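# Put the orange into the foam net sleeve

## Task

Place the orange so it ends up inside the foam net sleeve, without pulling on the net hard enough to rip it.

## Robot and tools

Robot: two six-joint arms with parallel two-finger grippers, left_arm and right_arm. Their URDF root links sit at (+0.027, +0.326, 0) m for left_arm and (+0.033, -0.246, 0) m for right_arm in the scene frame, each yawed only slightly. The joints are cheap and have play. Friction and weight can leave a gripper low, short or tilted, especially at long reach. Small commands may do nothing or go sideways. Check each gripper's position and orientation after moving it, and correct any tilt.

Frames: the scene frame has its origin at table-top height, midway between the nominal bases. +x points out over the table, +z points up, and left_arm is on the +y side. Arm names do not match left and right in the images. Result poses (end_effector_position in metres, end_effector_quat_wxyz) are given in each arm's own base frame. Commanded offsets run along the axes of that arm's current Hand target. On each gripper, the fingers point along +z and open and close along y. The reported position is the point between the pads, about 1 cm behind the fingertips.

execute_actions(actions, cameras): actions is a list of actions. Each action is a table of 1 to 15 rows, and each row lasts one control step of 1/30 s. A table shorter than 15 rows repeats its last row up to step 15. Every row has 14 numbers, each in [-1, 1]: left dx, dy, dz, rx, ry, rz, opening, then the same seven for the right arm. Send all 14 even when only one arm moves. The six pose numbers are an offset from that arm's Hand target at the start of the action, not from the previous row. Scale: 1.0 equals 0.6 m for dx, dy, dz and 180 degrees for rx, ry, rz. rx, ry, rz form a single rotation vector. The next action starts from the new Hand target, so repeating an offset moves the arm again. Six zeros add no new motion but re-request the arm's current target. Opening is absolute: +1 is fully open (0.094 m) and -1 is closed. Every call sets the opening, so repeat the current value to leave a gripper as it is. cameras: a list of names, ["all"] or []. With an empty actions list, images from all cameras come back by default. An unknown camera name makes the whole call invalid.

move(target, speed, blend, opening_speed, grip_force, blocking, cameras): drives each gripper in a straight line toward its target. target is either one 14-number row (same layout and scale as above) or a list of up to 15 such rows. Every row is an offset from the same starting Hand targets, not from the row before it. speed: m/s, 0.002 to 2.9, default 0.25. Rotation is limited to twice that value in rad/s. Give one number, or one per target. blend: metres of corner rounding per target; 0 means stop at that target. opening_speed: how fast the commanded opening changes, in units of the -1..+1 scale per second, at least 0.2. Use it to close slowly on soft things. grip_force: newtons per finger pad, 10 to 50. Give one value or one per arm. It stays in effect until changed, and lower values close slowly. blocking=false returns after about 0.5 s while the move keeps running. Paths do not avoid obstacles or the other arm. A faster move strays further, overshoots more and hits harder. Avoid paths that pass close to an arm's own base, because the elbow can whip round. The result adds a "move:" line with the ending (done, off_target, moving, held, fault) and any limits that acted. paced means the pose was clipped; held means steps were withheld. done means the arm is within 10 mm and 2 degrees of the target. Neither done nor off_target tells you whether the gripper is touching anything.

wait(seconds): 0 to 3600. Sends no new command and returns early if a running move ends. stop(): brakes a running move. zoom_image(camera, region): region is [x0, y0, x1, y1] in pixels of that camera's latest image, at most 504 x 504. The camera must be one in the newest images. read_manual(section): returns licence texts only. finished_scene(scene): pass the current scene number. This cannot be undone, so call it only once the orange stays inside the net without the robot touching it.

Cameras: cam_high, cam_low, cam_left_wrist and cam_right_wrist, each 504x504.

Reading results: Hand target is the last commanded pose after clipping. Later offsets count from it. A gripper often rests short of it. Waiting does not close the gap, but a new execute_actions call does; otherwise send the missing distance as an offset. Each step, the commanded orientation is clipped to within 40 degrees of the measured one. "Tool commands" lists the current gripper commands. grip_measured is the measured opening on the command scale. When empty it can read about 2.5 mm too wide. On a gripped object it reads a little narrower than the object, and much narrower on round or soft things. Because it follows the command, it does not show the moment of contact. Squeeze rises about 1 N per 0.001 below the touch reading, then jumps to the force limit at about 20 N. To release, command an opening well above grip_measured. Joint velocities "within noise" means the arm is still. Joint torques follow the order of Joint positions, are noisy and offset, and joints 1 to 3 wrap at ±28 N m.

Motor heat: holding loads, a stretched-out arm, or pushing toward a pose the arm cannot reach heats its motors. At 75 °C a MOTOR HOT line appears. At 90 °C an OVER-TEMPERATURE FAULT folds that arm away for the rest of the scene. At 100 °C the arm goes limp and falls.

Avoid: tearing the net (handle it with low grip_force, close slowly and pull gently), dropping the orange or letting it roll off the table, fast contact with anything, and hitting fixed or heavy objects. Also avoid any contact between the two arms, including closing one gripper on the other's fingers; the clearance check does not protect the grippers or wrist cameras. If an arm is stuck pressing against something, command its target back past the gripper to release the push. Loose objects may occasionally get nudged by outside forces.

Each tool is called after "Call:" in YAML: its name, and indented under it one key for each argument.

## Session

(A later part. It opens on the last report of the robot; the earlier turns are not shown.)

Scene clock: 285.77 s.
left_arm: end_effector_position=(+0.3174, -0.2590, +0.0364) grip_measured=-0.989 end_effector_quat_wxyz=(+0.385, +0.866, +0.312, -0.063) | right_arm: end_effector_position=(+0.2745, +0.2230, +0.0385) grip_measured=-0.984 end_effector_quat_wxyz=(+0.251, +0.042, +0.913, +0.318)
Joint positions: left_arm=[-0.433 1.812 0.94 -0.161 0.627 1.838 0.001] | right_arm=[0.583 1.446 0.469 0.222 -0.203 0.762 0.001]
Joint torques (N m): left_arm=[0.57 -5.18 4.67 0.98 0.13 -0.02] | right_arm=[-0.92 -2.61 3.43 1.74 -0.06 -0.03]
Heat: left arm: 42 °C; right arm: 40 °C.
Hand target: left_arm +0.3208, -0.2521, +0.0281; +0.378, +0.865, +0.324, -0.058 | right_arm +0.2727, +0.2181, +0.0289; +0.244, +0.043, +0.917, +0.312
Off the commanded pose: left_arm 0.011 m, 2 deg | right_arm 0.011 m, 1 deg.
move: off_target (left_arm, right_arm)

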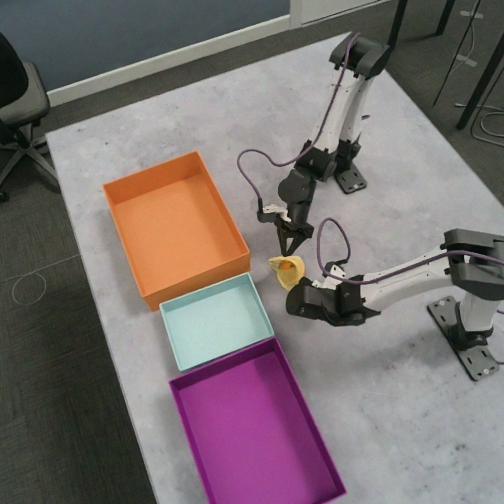

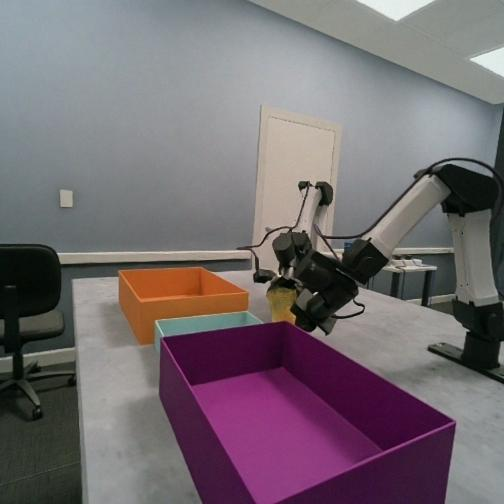

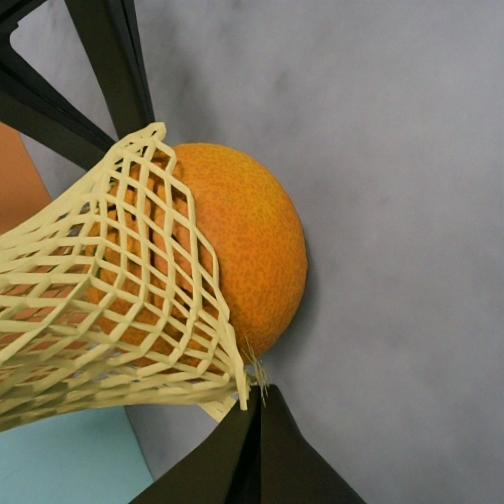

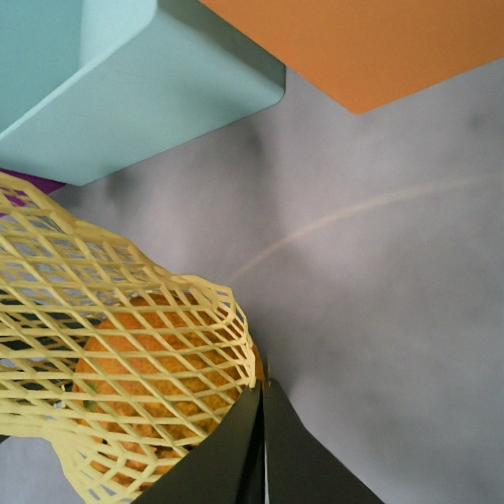

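Call:
zoom_image:
  camera: "cam_left_wrist"
  region: [40, 60, 240, 260]

Call:
zoom_image:
  camera: "cam_low"
  region: [250, 270, 330, 350]

Call:
zoom_image:
  camera: "cam_left_wrist"
  region: [190, 320, 310, 440]

Call:
zoom_image:
  camera: "cam_right_wrist"
  region: [190, 300, 310, 420]

Scaled by 2.520 from the camera's image (finer frame: 720x720).

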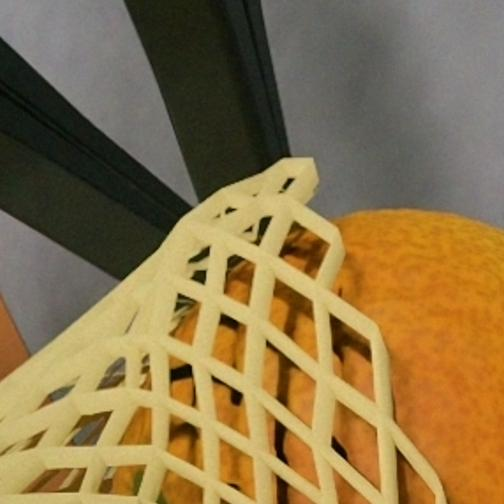

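Scaled by 6.300 from the camera's image (finer frame: 720x720).

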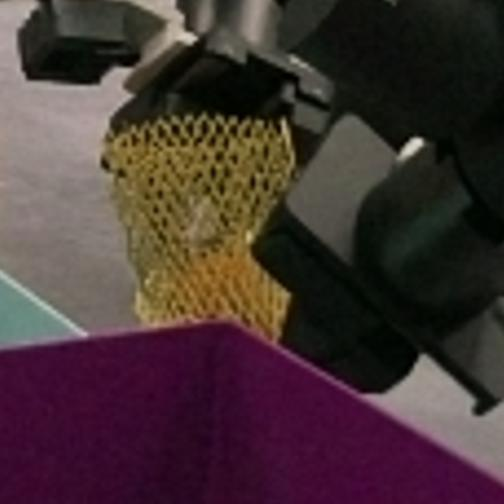

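Scaled by 4.200 from the camera's image (finer frame: 720x720).

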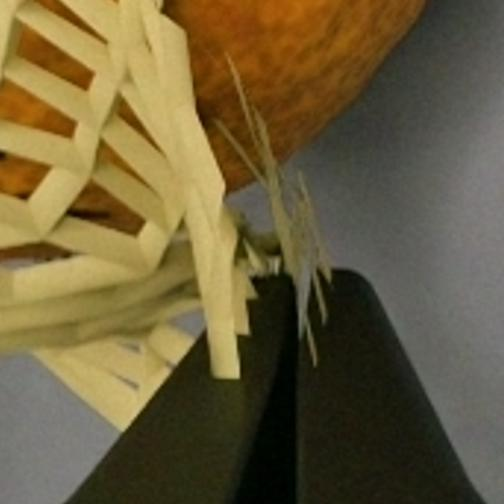

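Scaled by 4.200 from the camera's image (finer frame: 720x720).

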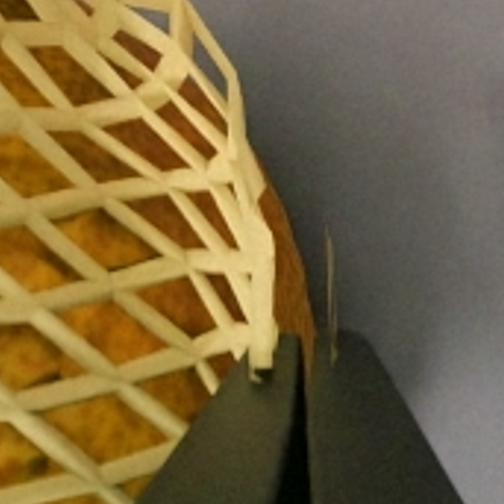

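Call:
move:
  target: [-0.0002, -0.0289, 0.0185, 0, 0, 0, -1, 0.0348, -0.0227, 0.0185, 0, 0, 0, -1]
  speed: 0.04
  cameras: ["all"]

Call:
zoom_image:
  camera: "cam_high"
  region: [240, 210, 340, 310]

Call:
zoom_image:
  camera: "cam_left_wrist"
  region: [0, 120, 320, 440]

Call:
zoom_image:
  camera: "cam_right_wrist"
  region: [20, 184, 340, 504]

Scene clock: 326.47 s.
left_arm: end_effector_position=(+0.3106, -0.2573, +0.0207) grip_measured=-0.989 end_effector_quat_wxyz=(+0.391, +0.865, +0.309, -0.063) | right_arm: end_effector_position=(+0.2666, +0.2248, +0.0192) grip_measured=-0.984 end_effector_quat_wxyz=(+0.258, +0.034, +0.908, +0.329)
Joint positions: left_arm=[-0.433 1.83 0.874 -0.065 0.636 1.838 0.001] | right_arm=[0.6 1.514 0.386 0.401 -0.203 0.767 0.001]
Joint torques (N m): left_arm=[-0.13 -4.83 4.27 0.96 -0.01 -0.1] | right_arm=[0.53 -2.54 2.74 1.52 0.13 0.13]
Heat: left arm: 41 °C; right arm: 40 °C.
Hand target: left_arm +0.3118, -0.2511, +0.0096; +0.378, +0.865, +0.324, -0.058 | right_arm +0.2607, +0.2182, +0.0044; +0.244, +0.043, +0.917, +0.312
Off the commanded pose: left_arm 0.013 m, 2 deg | right_arm 0.017 m, 3 deg.
move: off_target (left_arm, right_arm)

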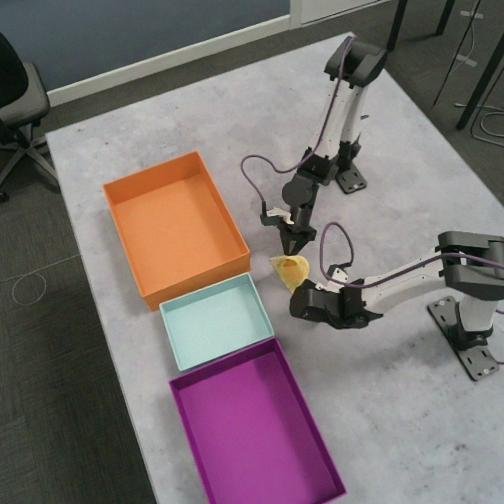

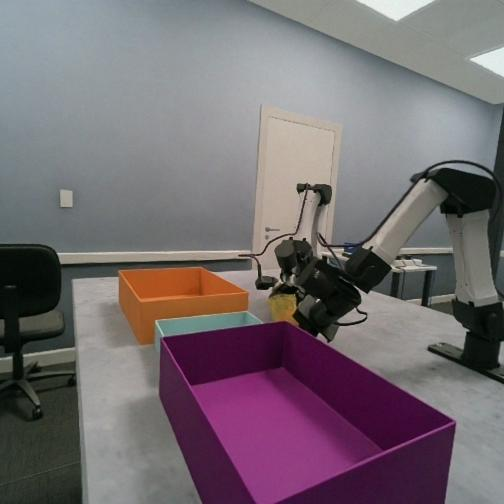

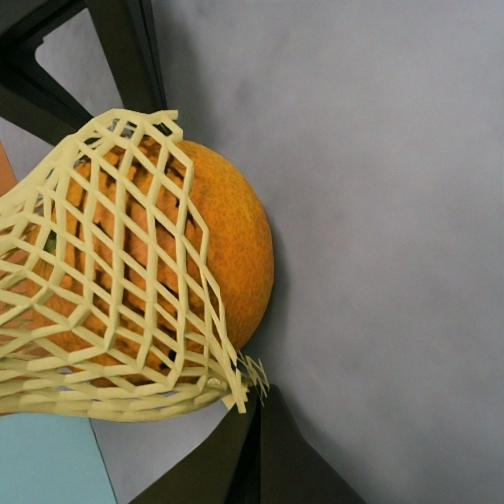

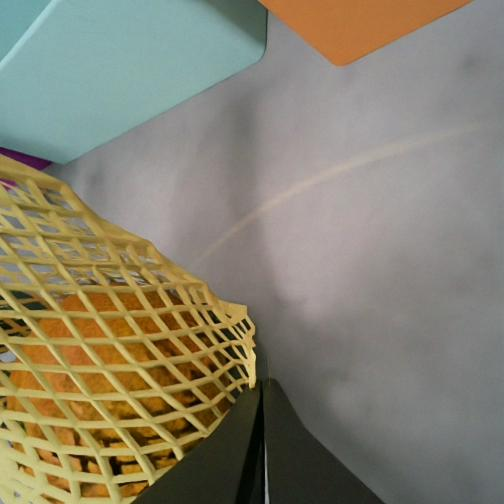

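Scaled by 5.040 from the camera's image (finer frame: 720x720).

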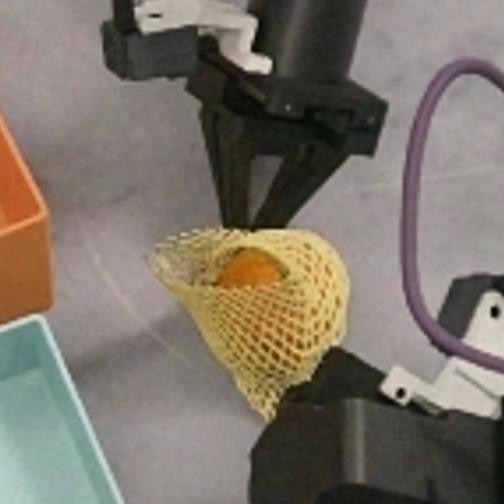

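Scaled by 1.575 from the camera's image (finer frame: 720x720).

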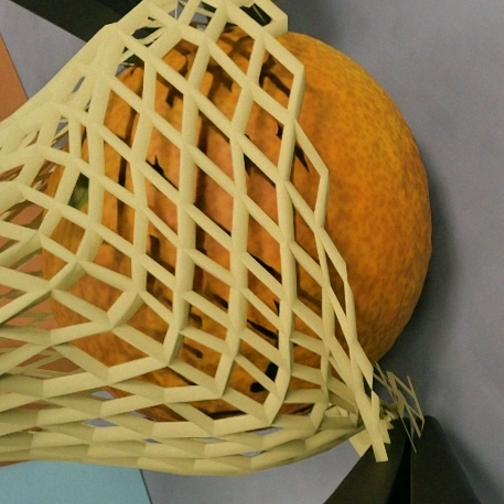

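Scaled by 1.575 from the camera's image (finer frame: 720x720).

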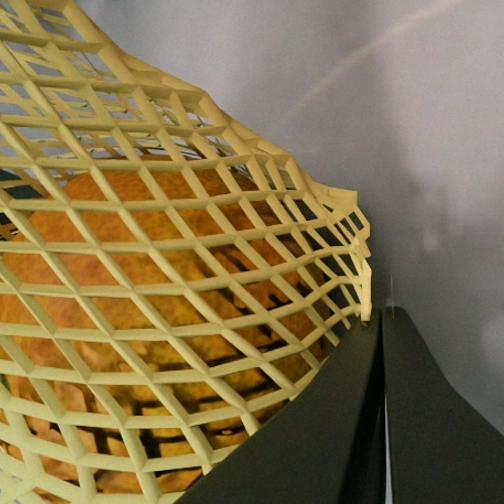

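Call:
move:
  target: [-0.0087, -0.0173, 0.0058, 0, 0, 0, -1, 0.0202, -0.0067, 0.0012, 0, 0, 0, -1]
  speed: 0.03
  cameras: ["all"]

Call:
zoom_image:
  camera: "cam_high"
  region: [240, 210, 340, 310]

Call:
zoom_image:
  camera: "cam_left_wrist"
  region: [0, 120, 320, 440]

Call:
zoom_image:
  camera: "cam_right_wrist"
  region: [20, 184, 340, 504]

Scene clock: 363.43 s.
left_arm: end_effector_position=(+0.3053, -0.2590, +0.0154) grip_measured=-0.989 end_effector_quat_wxyz=(+0.399, +0.864, +0.301, -0.058) | right_arm: end_effector_position=(+0.2563, +0.2285, +0.0139) grip_measured=-0.984 end_effector_quat_wxyz=(+0.256, +0.030, +0.905, +0.339)
Joint positions: left_arm=[-0.442 1.83 0.83 0.004 0.638 1.834 0.001] | right_arm=[0.626 1.524 0.343 0.47 -0.203 0.785 0.001]
Joint torques (N m): left_arm=[-0.43 -5.29 3.71 0.81 -0.11 -0.19] | right_arm=[0.84 -2.55 2.61 1.45 0.3 0.11]
Heat: left arm: 42 °C; right arm: 39 °C.
Hand target: left_arm +0.3020, -0.2510, +0.0025; +0.378, +0.865, +0.324, -0.058 | right_arm +0.2507, +0.2182, -0.0036; +0.245, +0.043, +0.917, +0.312
Off the commanded pose: left_arm 0.016 m, 4 deg | right_arm 0.021 m, 4 deg.
move: off_target (left_arm, right_arm)

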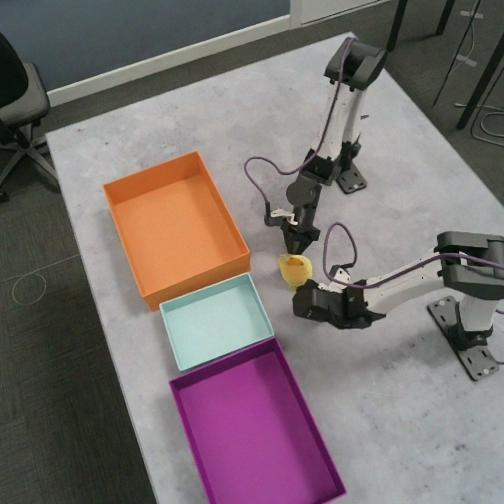

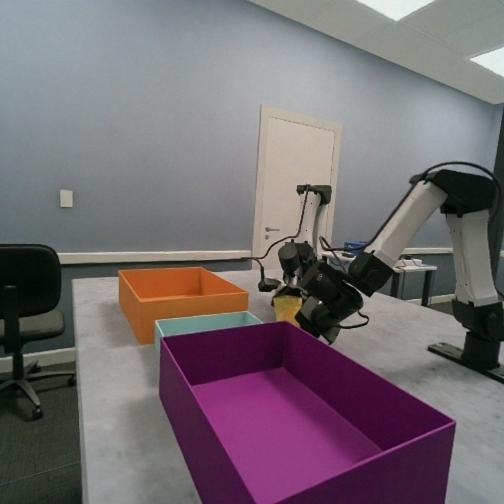

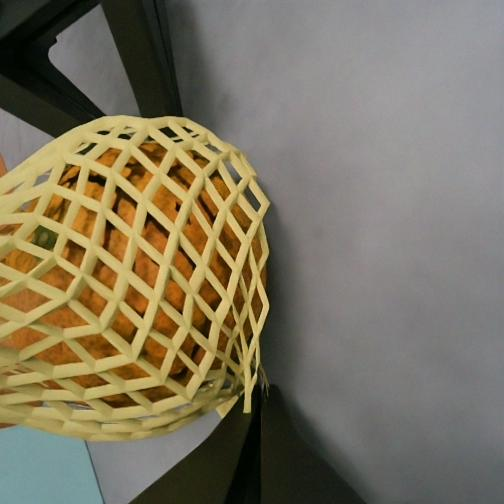

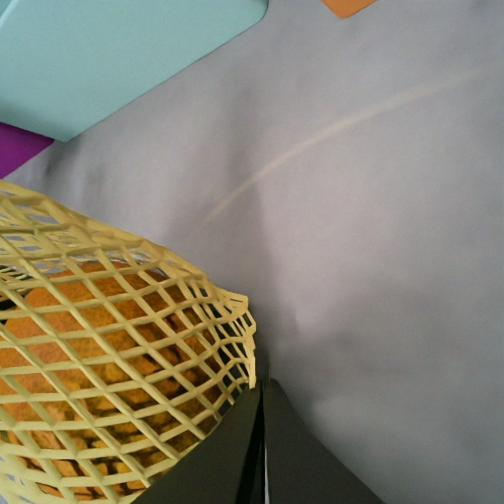

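Scaled by 5.040 from the camera's image (finer frame: 720x720).

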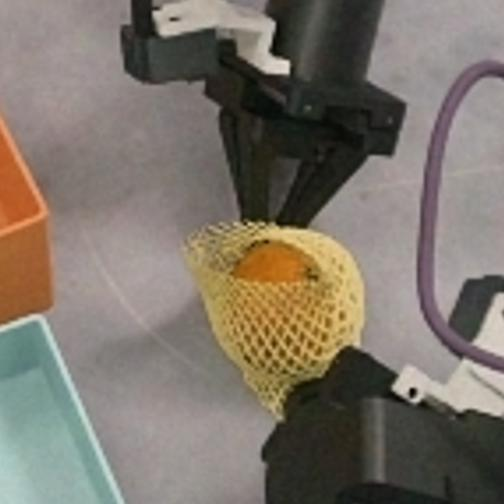

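Scaled by 1.575 from the camera's image (finer frame: 720x720).

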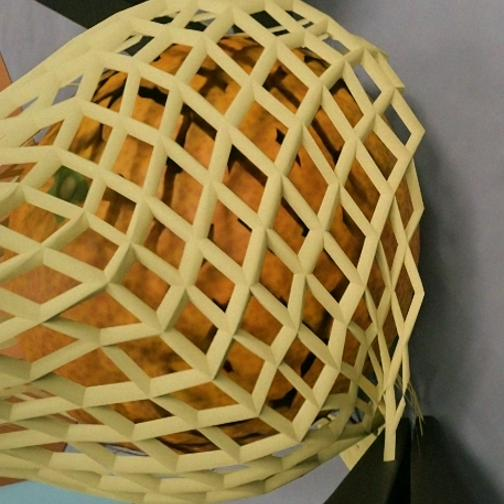

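Scaled by 1.575 from the camera's image (finer frame: 720x720).

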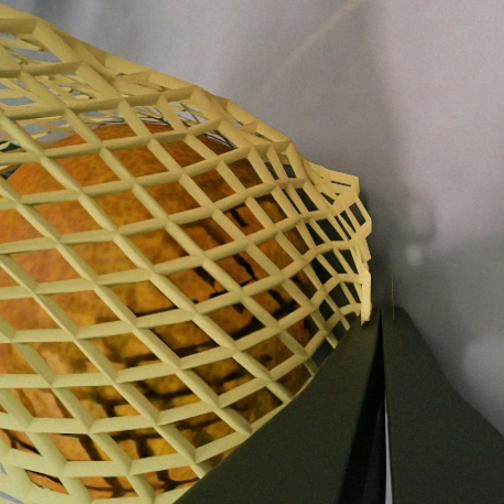

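Call:
move:
  target: [0, 0, 0, 0, 0, 0, -0.85, 0, 0, 0, 0, 0, 0, -0.85]
  opening_speed: 0.2
  cameras: ["all"]

Call:
zoom_image:
  camera: "cam_left_wrist"
  region: [0, 120, 320, 440]

Call:
zoom_image:
  camera: "cam_right_wrist"
  region: [20, 184, 340, 504]

Scene clock: 372.03 s.
left_arm: end_effector_position=(+0.3067, -0.2601, +0.0169) grip_measured=-0.852 end_effector_quat_wxyz=(+0.403, +0.863, +0.299, -0.056) | right_arm: end_effector_position=(+0.2571, +0.2291, +0.0151) grip_measured=-0.852 end_effector_quat_wxyz=(+0.258, +0.029, +0.903, +0.341)
Joint positions: left_arm=[-0.442 1.83 0.83 0.015 0.641 1.833 0.007] | right_arm=[0.626 1.524 0.343 0.477 -0.203 0.785 0.007]
Joint torques (N m): left_arm=[-0.43 -5.37 3.71 0.74 -0.14 -0.17] | right_arm=[0.61 -2.43 2.39 1.42 0.28 0.12]
Heat: left arm: 42 °C; right arm: 39 °C.
Hand target: left_arm +0.3020, -0.2509, +0.0025; +0.378, +0.865, +0.324, -0.058 | right_arm +0.2507, +0.2182, -0.0036; +0.244, +0.043, +0.917, +0.312
Off the commanded pose: left_arm 0.018 m, 4 deg | right_arm 0.023 m, 4 deg.
move: done

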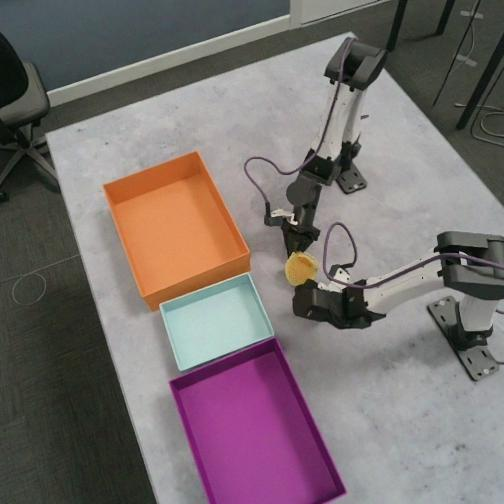

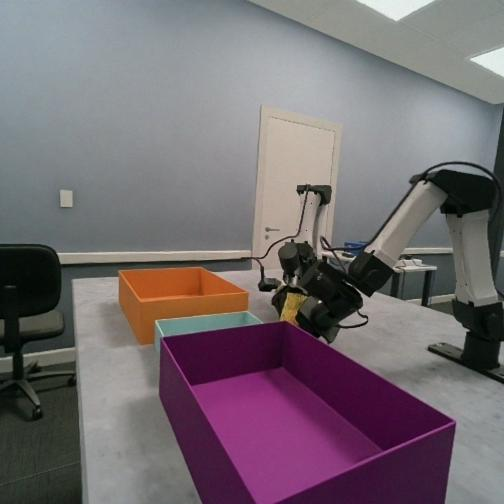

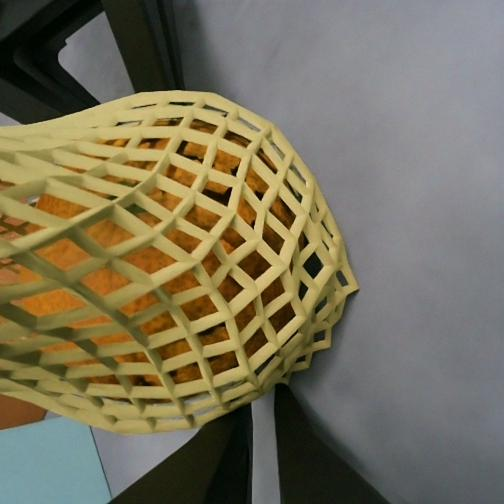

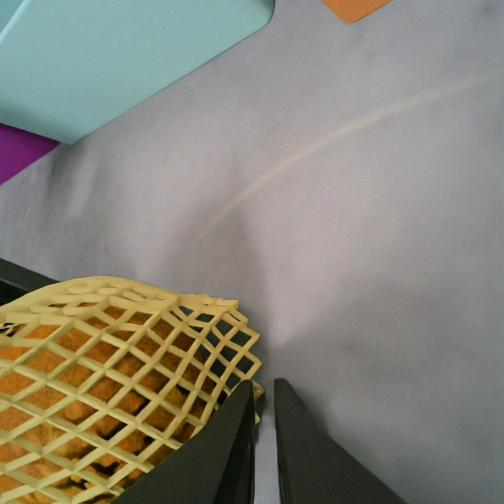

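Scaled by 1.575 from the camera's image (finer frame: 720x720).

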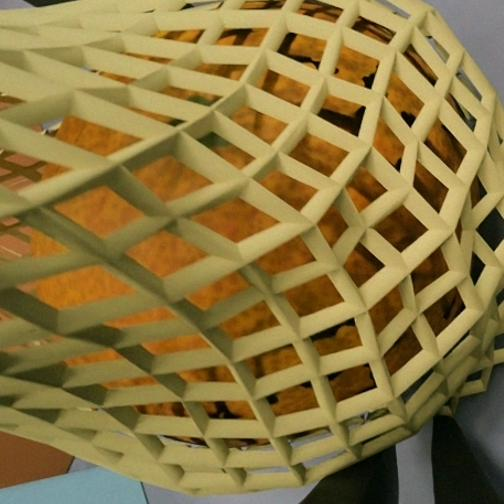

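Scaled by 1.575 from the camera's image (finer frame: 720x720).

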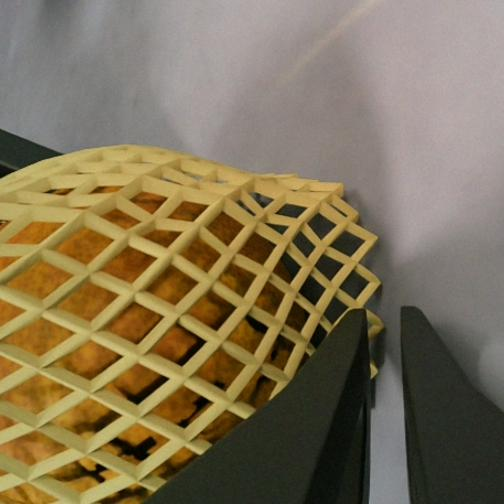

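Call:
move:
  target:
    - [0, 0, -0.06, 0, 0, 0, -0.85, 0, 0, -0.06, 0, 0, 0, -0.85]
    - [0, 0, -0.17, 0, 0, 0, -0.85, 0, 0, -0.17, 0, 0, 0, -0.85]
  speed: [0.05, 0.12]
  blend: [0.01, 0]
  cameras: ["all"]

Call:
zoom_image:
  camera: "cam_low"
  region: [250, 270, 330, 350]

Call:
zoom_image:
  camera: "cam_high"
  region: [250, 220, 350, 320]

Call:
zoom_image:
  camera: "cam_left_wrist"
  region: [60, 60, 360, 360]

Call:
zoom_image:
  camera: "cam_right_wrist"
  region: [0, 120, 300, 420]

Scene clock: 383.57 s.
left_arm: end_effector_position=(+0.2764, -0.1759, +0.0533) grip_measured=-0.852 end_effector_quat_wxyz=(+0.357, +0.865, +0.344, -0.076) | right_arm: end_effector_position=(+0.2003, +0.1605, +0.0543) grip_measured=-0.851 end_effector_quat_wxyz=(+0.244, +0.046, +0.919, +0.306)
Joint positions: left_arm=[-0.227 1.573 0.805 -0.461 0.678 2.036 0.007] | right_arm=[0.517 0.846 0.27 -0.218 -0.235 0.714 0.007]
Joint torques (N m): left_arm=[0.29 -6.28 9.37 0.48 0.59 0.18] | right_arm=[-0.81 -1.77 8.32 1.17 -0.19 0]
Heat: left arm: 43 °C; right arm: 38 °C.
Hand target: left_arm +0.2872, -0.1804, +0.0747; +0.378, +0.865, +0.324, -0.058 | right_arm +0.2022, +0.1619, +0.0663; +0.245, +0.043, +0.917, +0.312
Off the commanded pose: left_arm 0.024 m, 4 deg | right_arm 0.012 m, 1 deg.
move: off_target (left_arm, right_arm)

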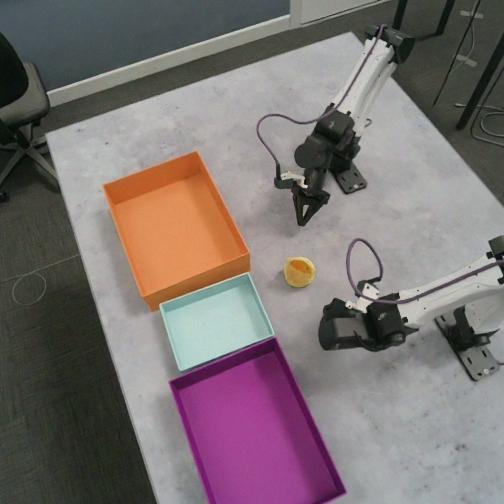

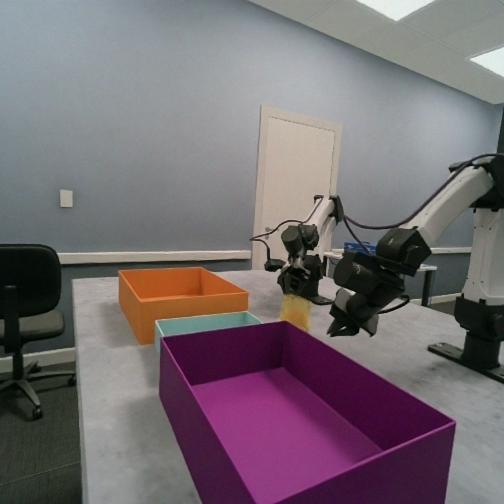

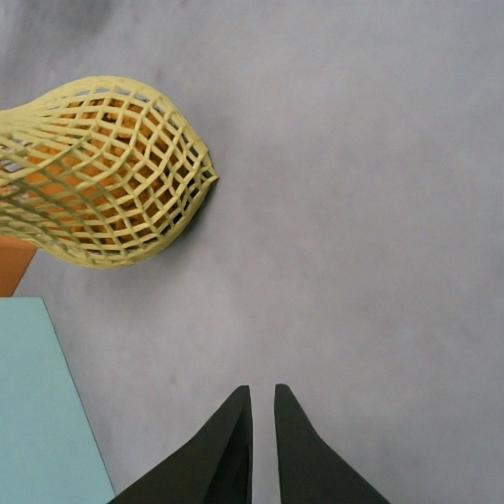

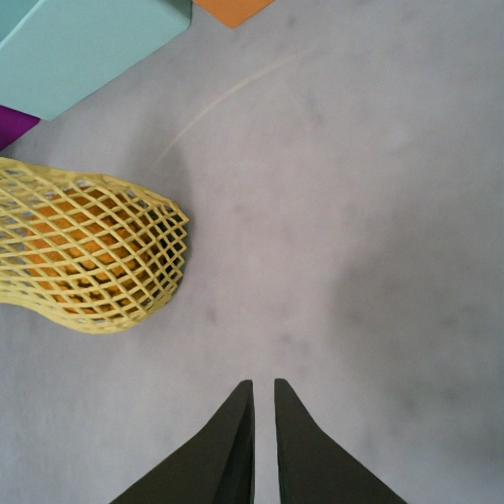

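Scaled by 6.300 from the camera's image (finer frame: 720x720).

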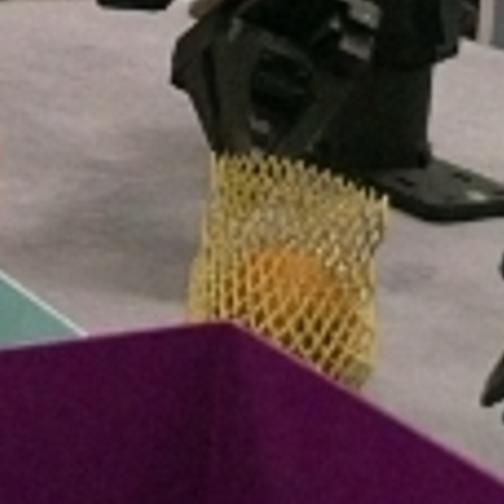

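Scaled by 5.040 from the camera's image (finer frame: 720x720).

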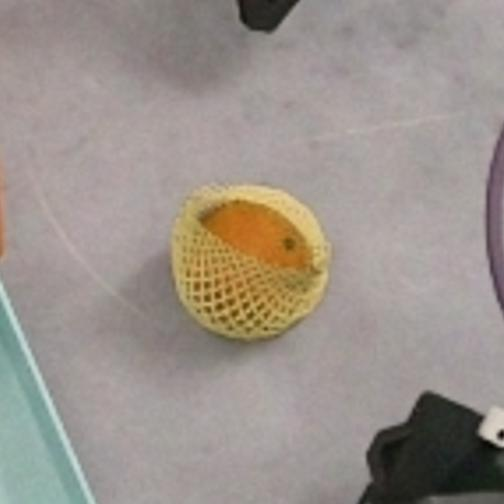

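Scaled by 1.680 from the camera's image (finer frame: 720x720).

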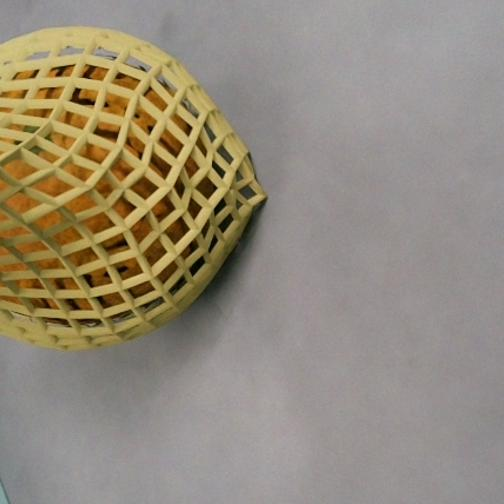

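Scaled by 1.680 from the camera's image (finer frame: 720x720).

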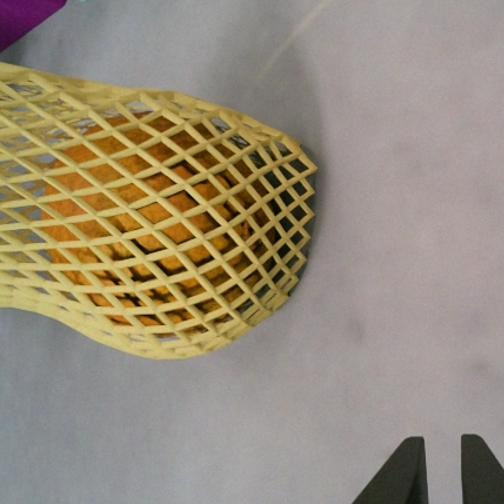

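Call:
finished_scene:
  scene: 2

The scene is finished: the task was done.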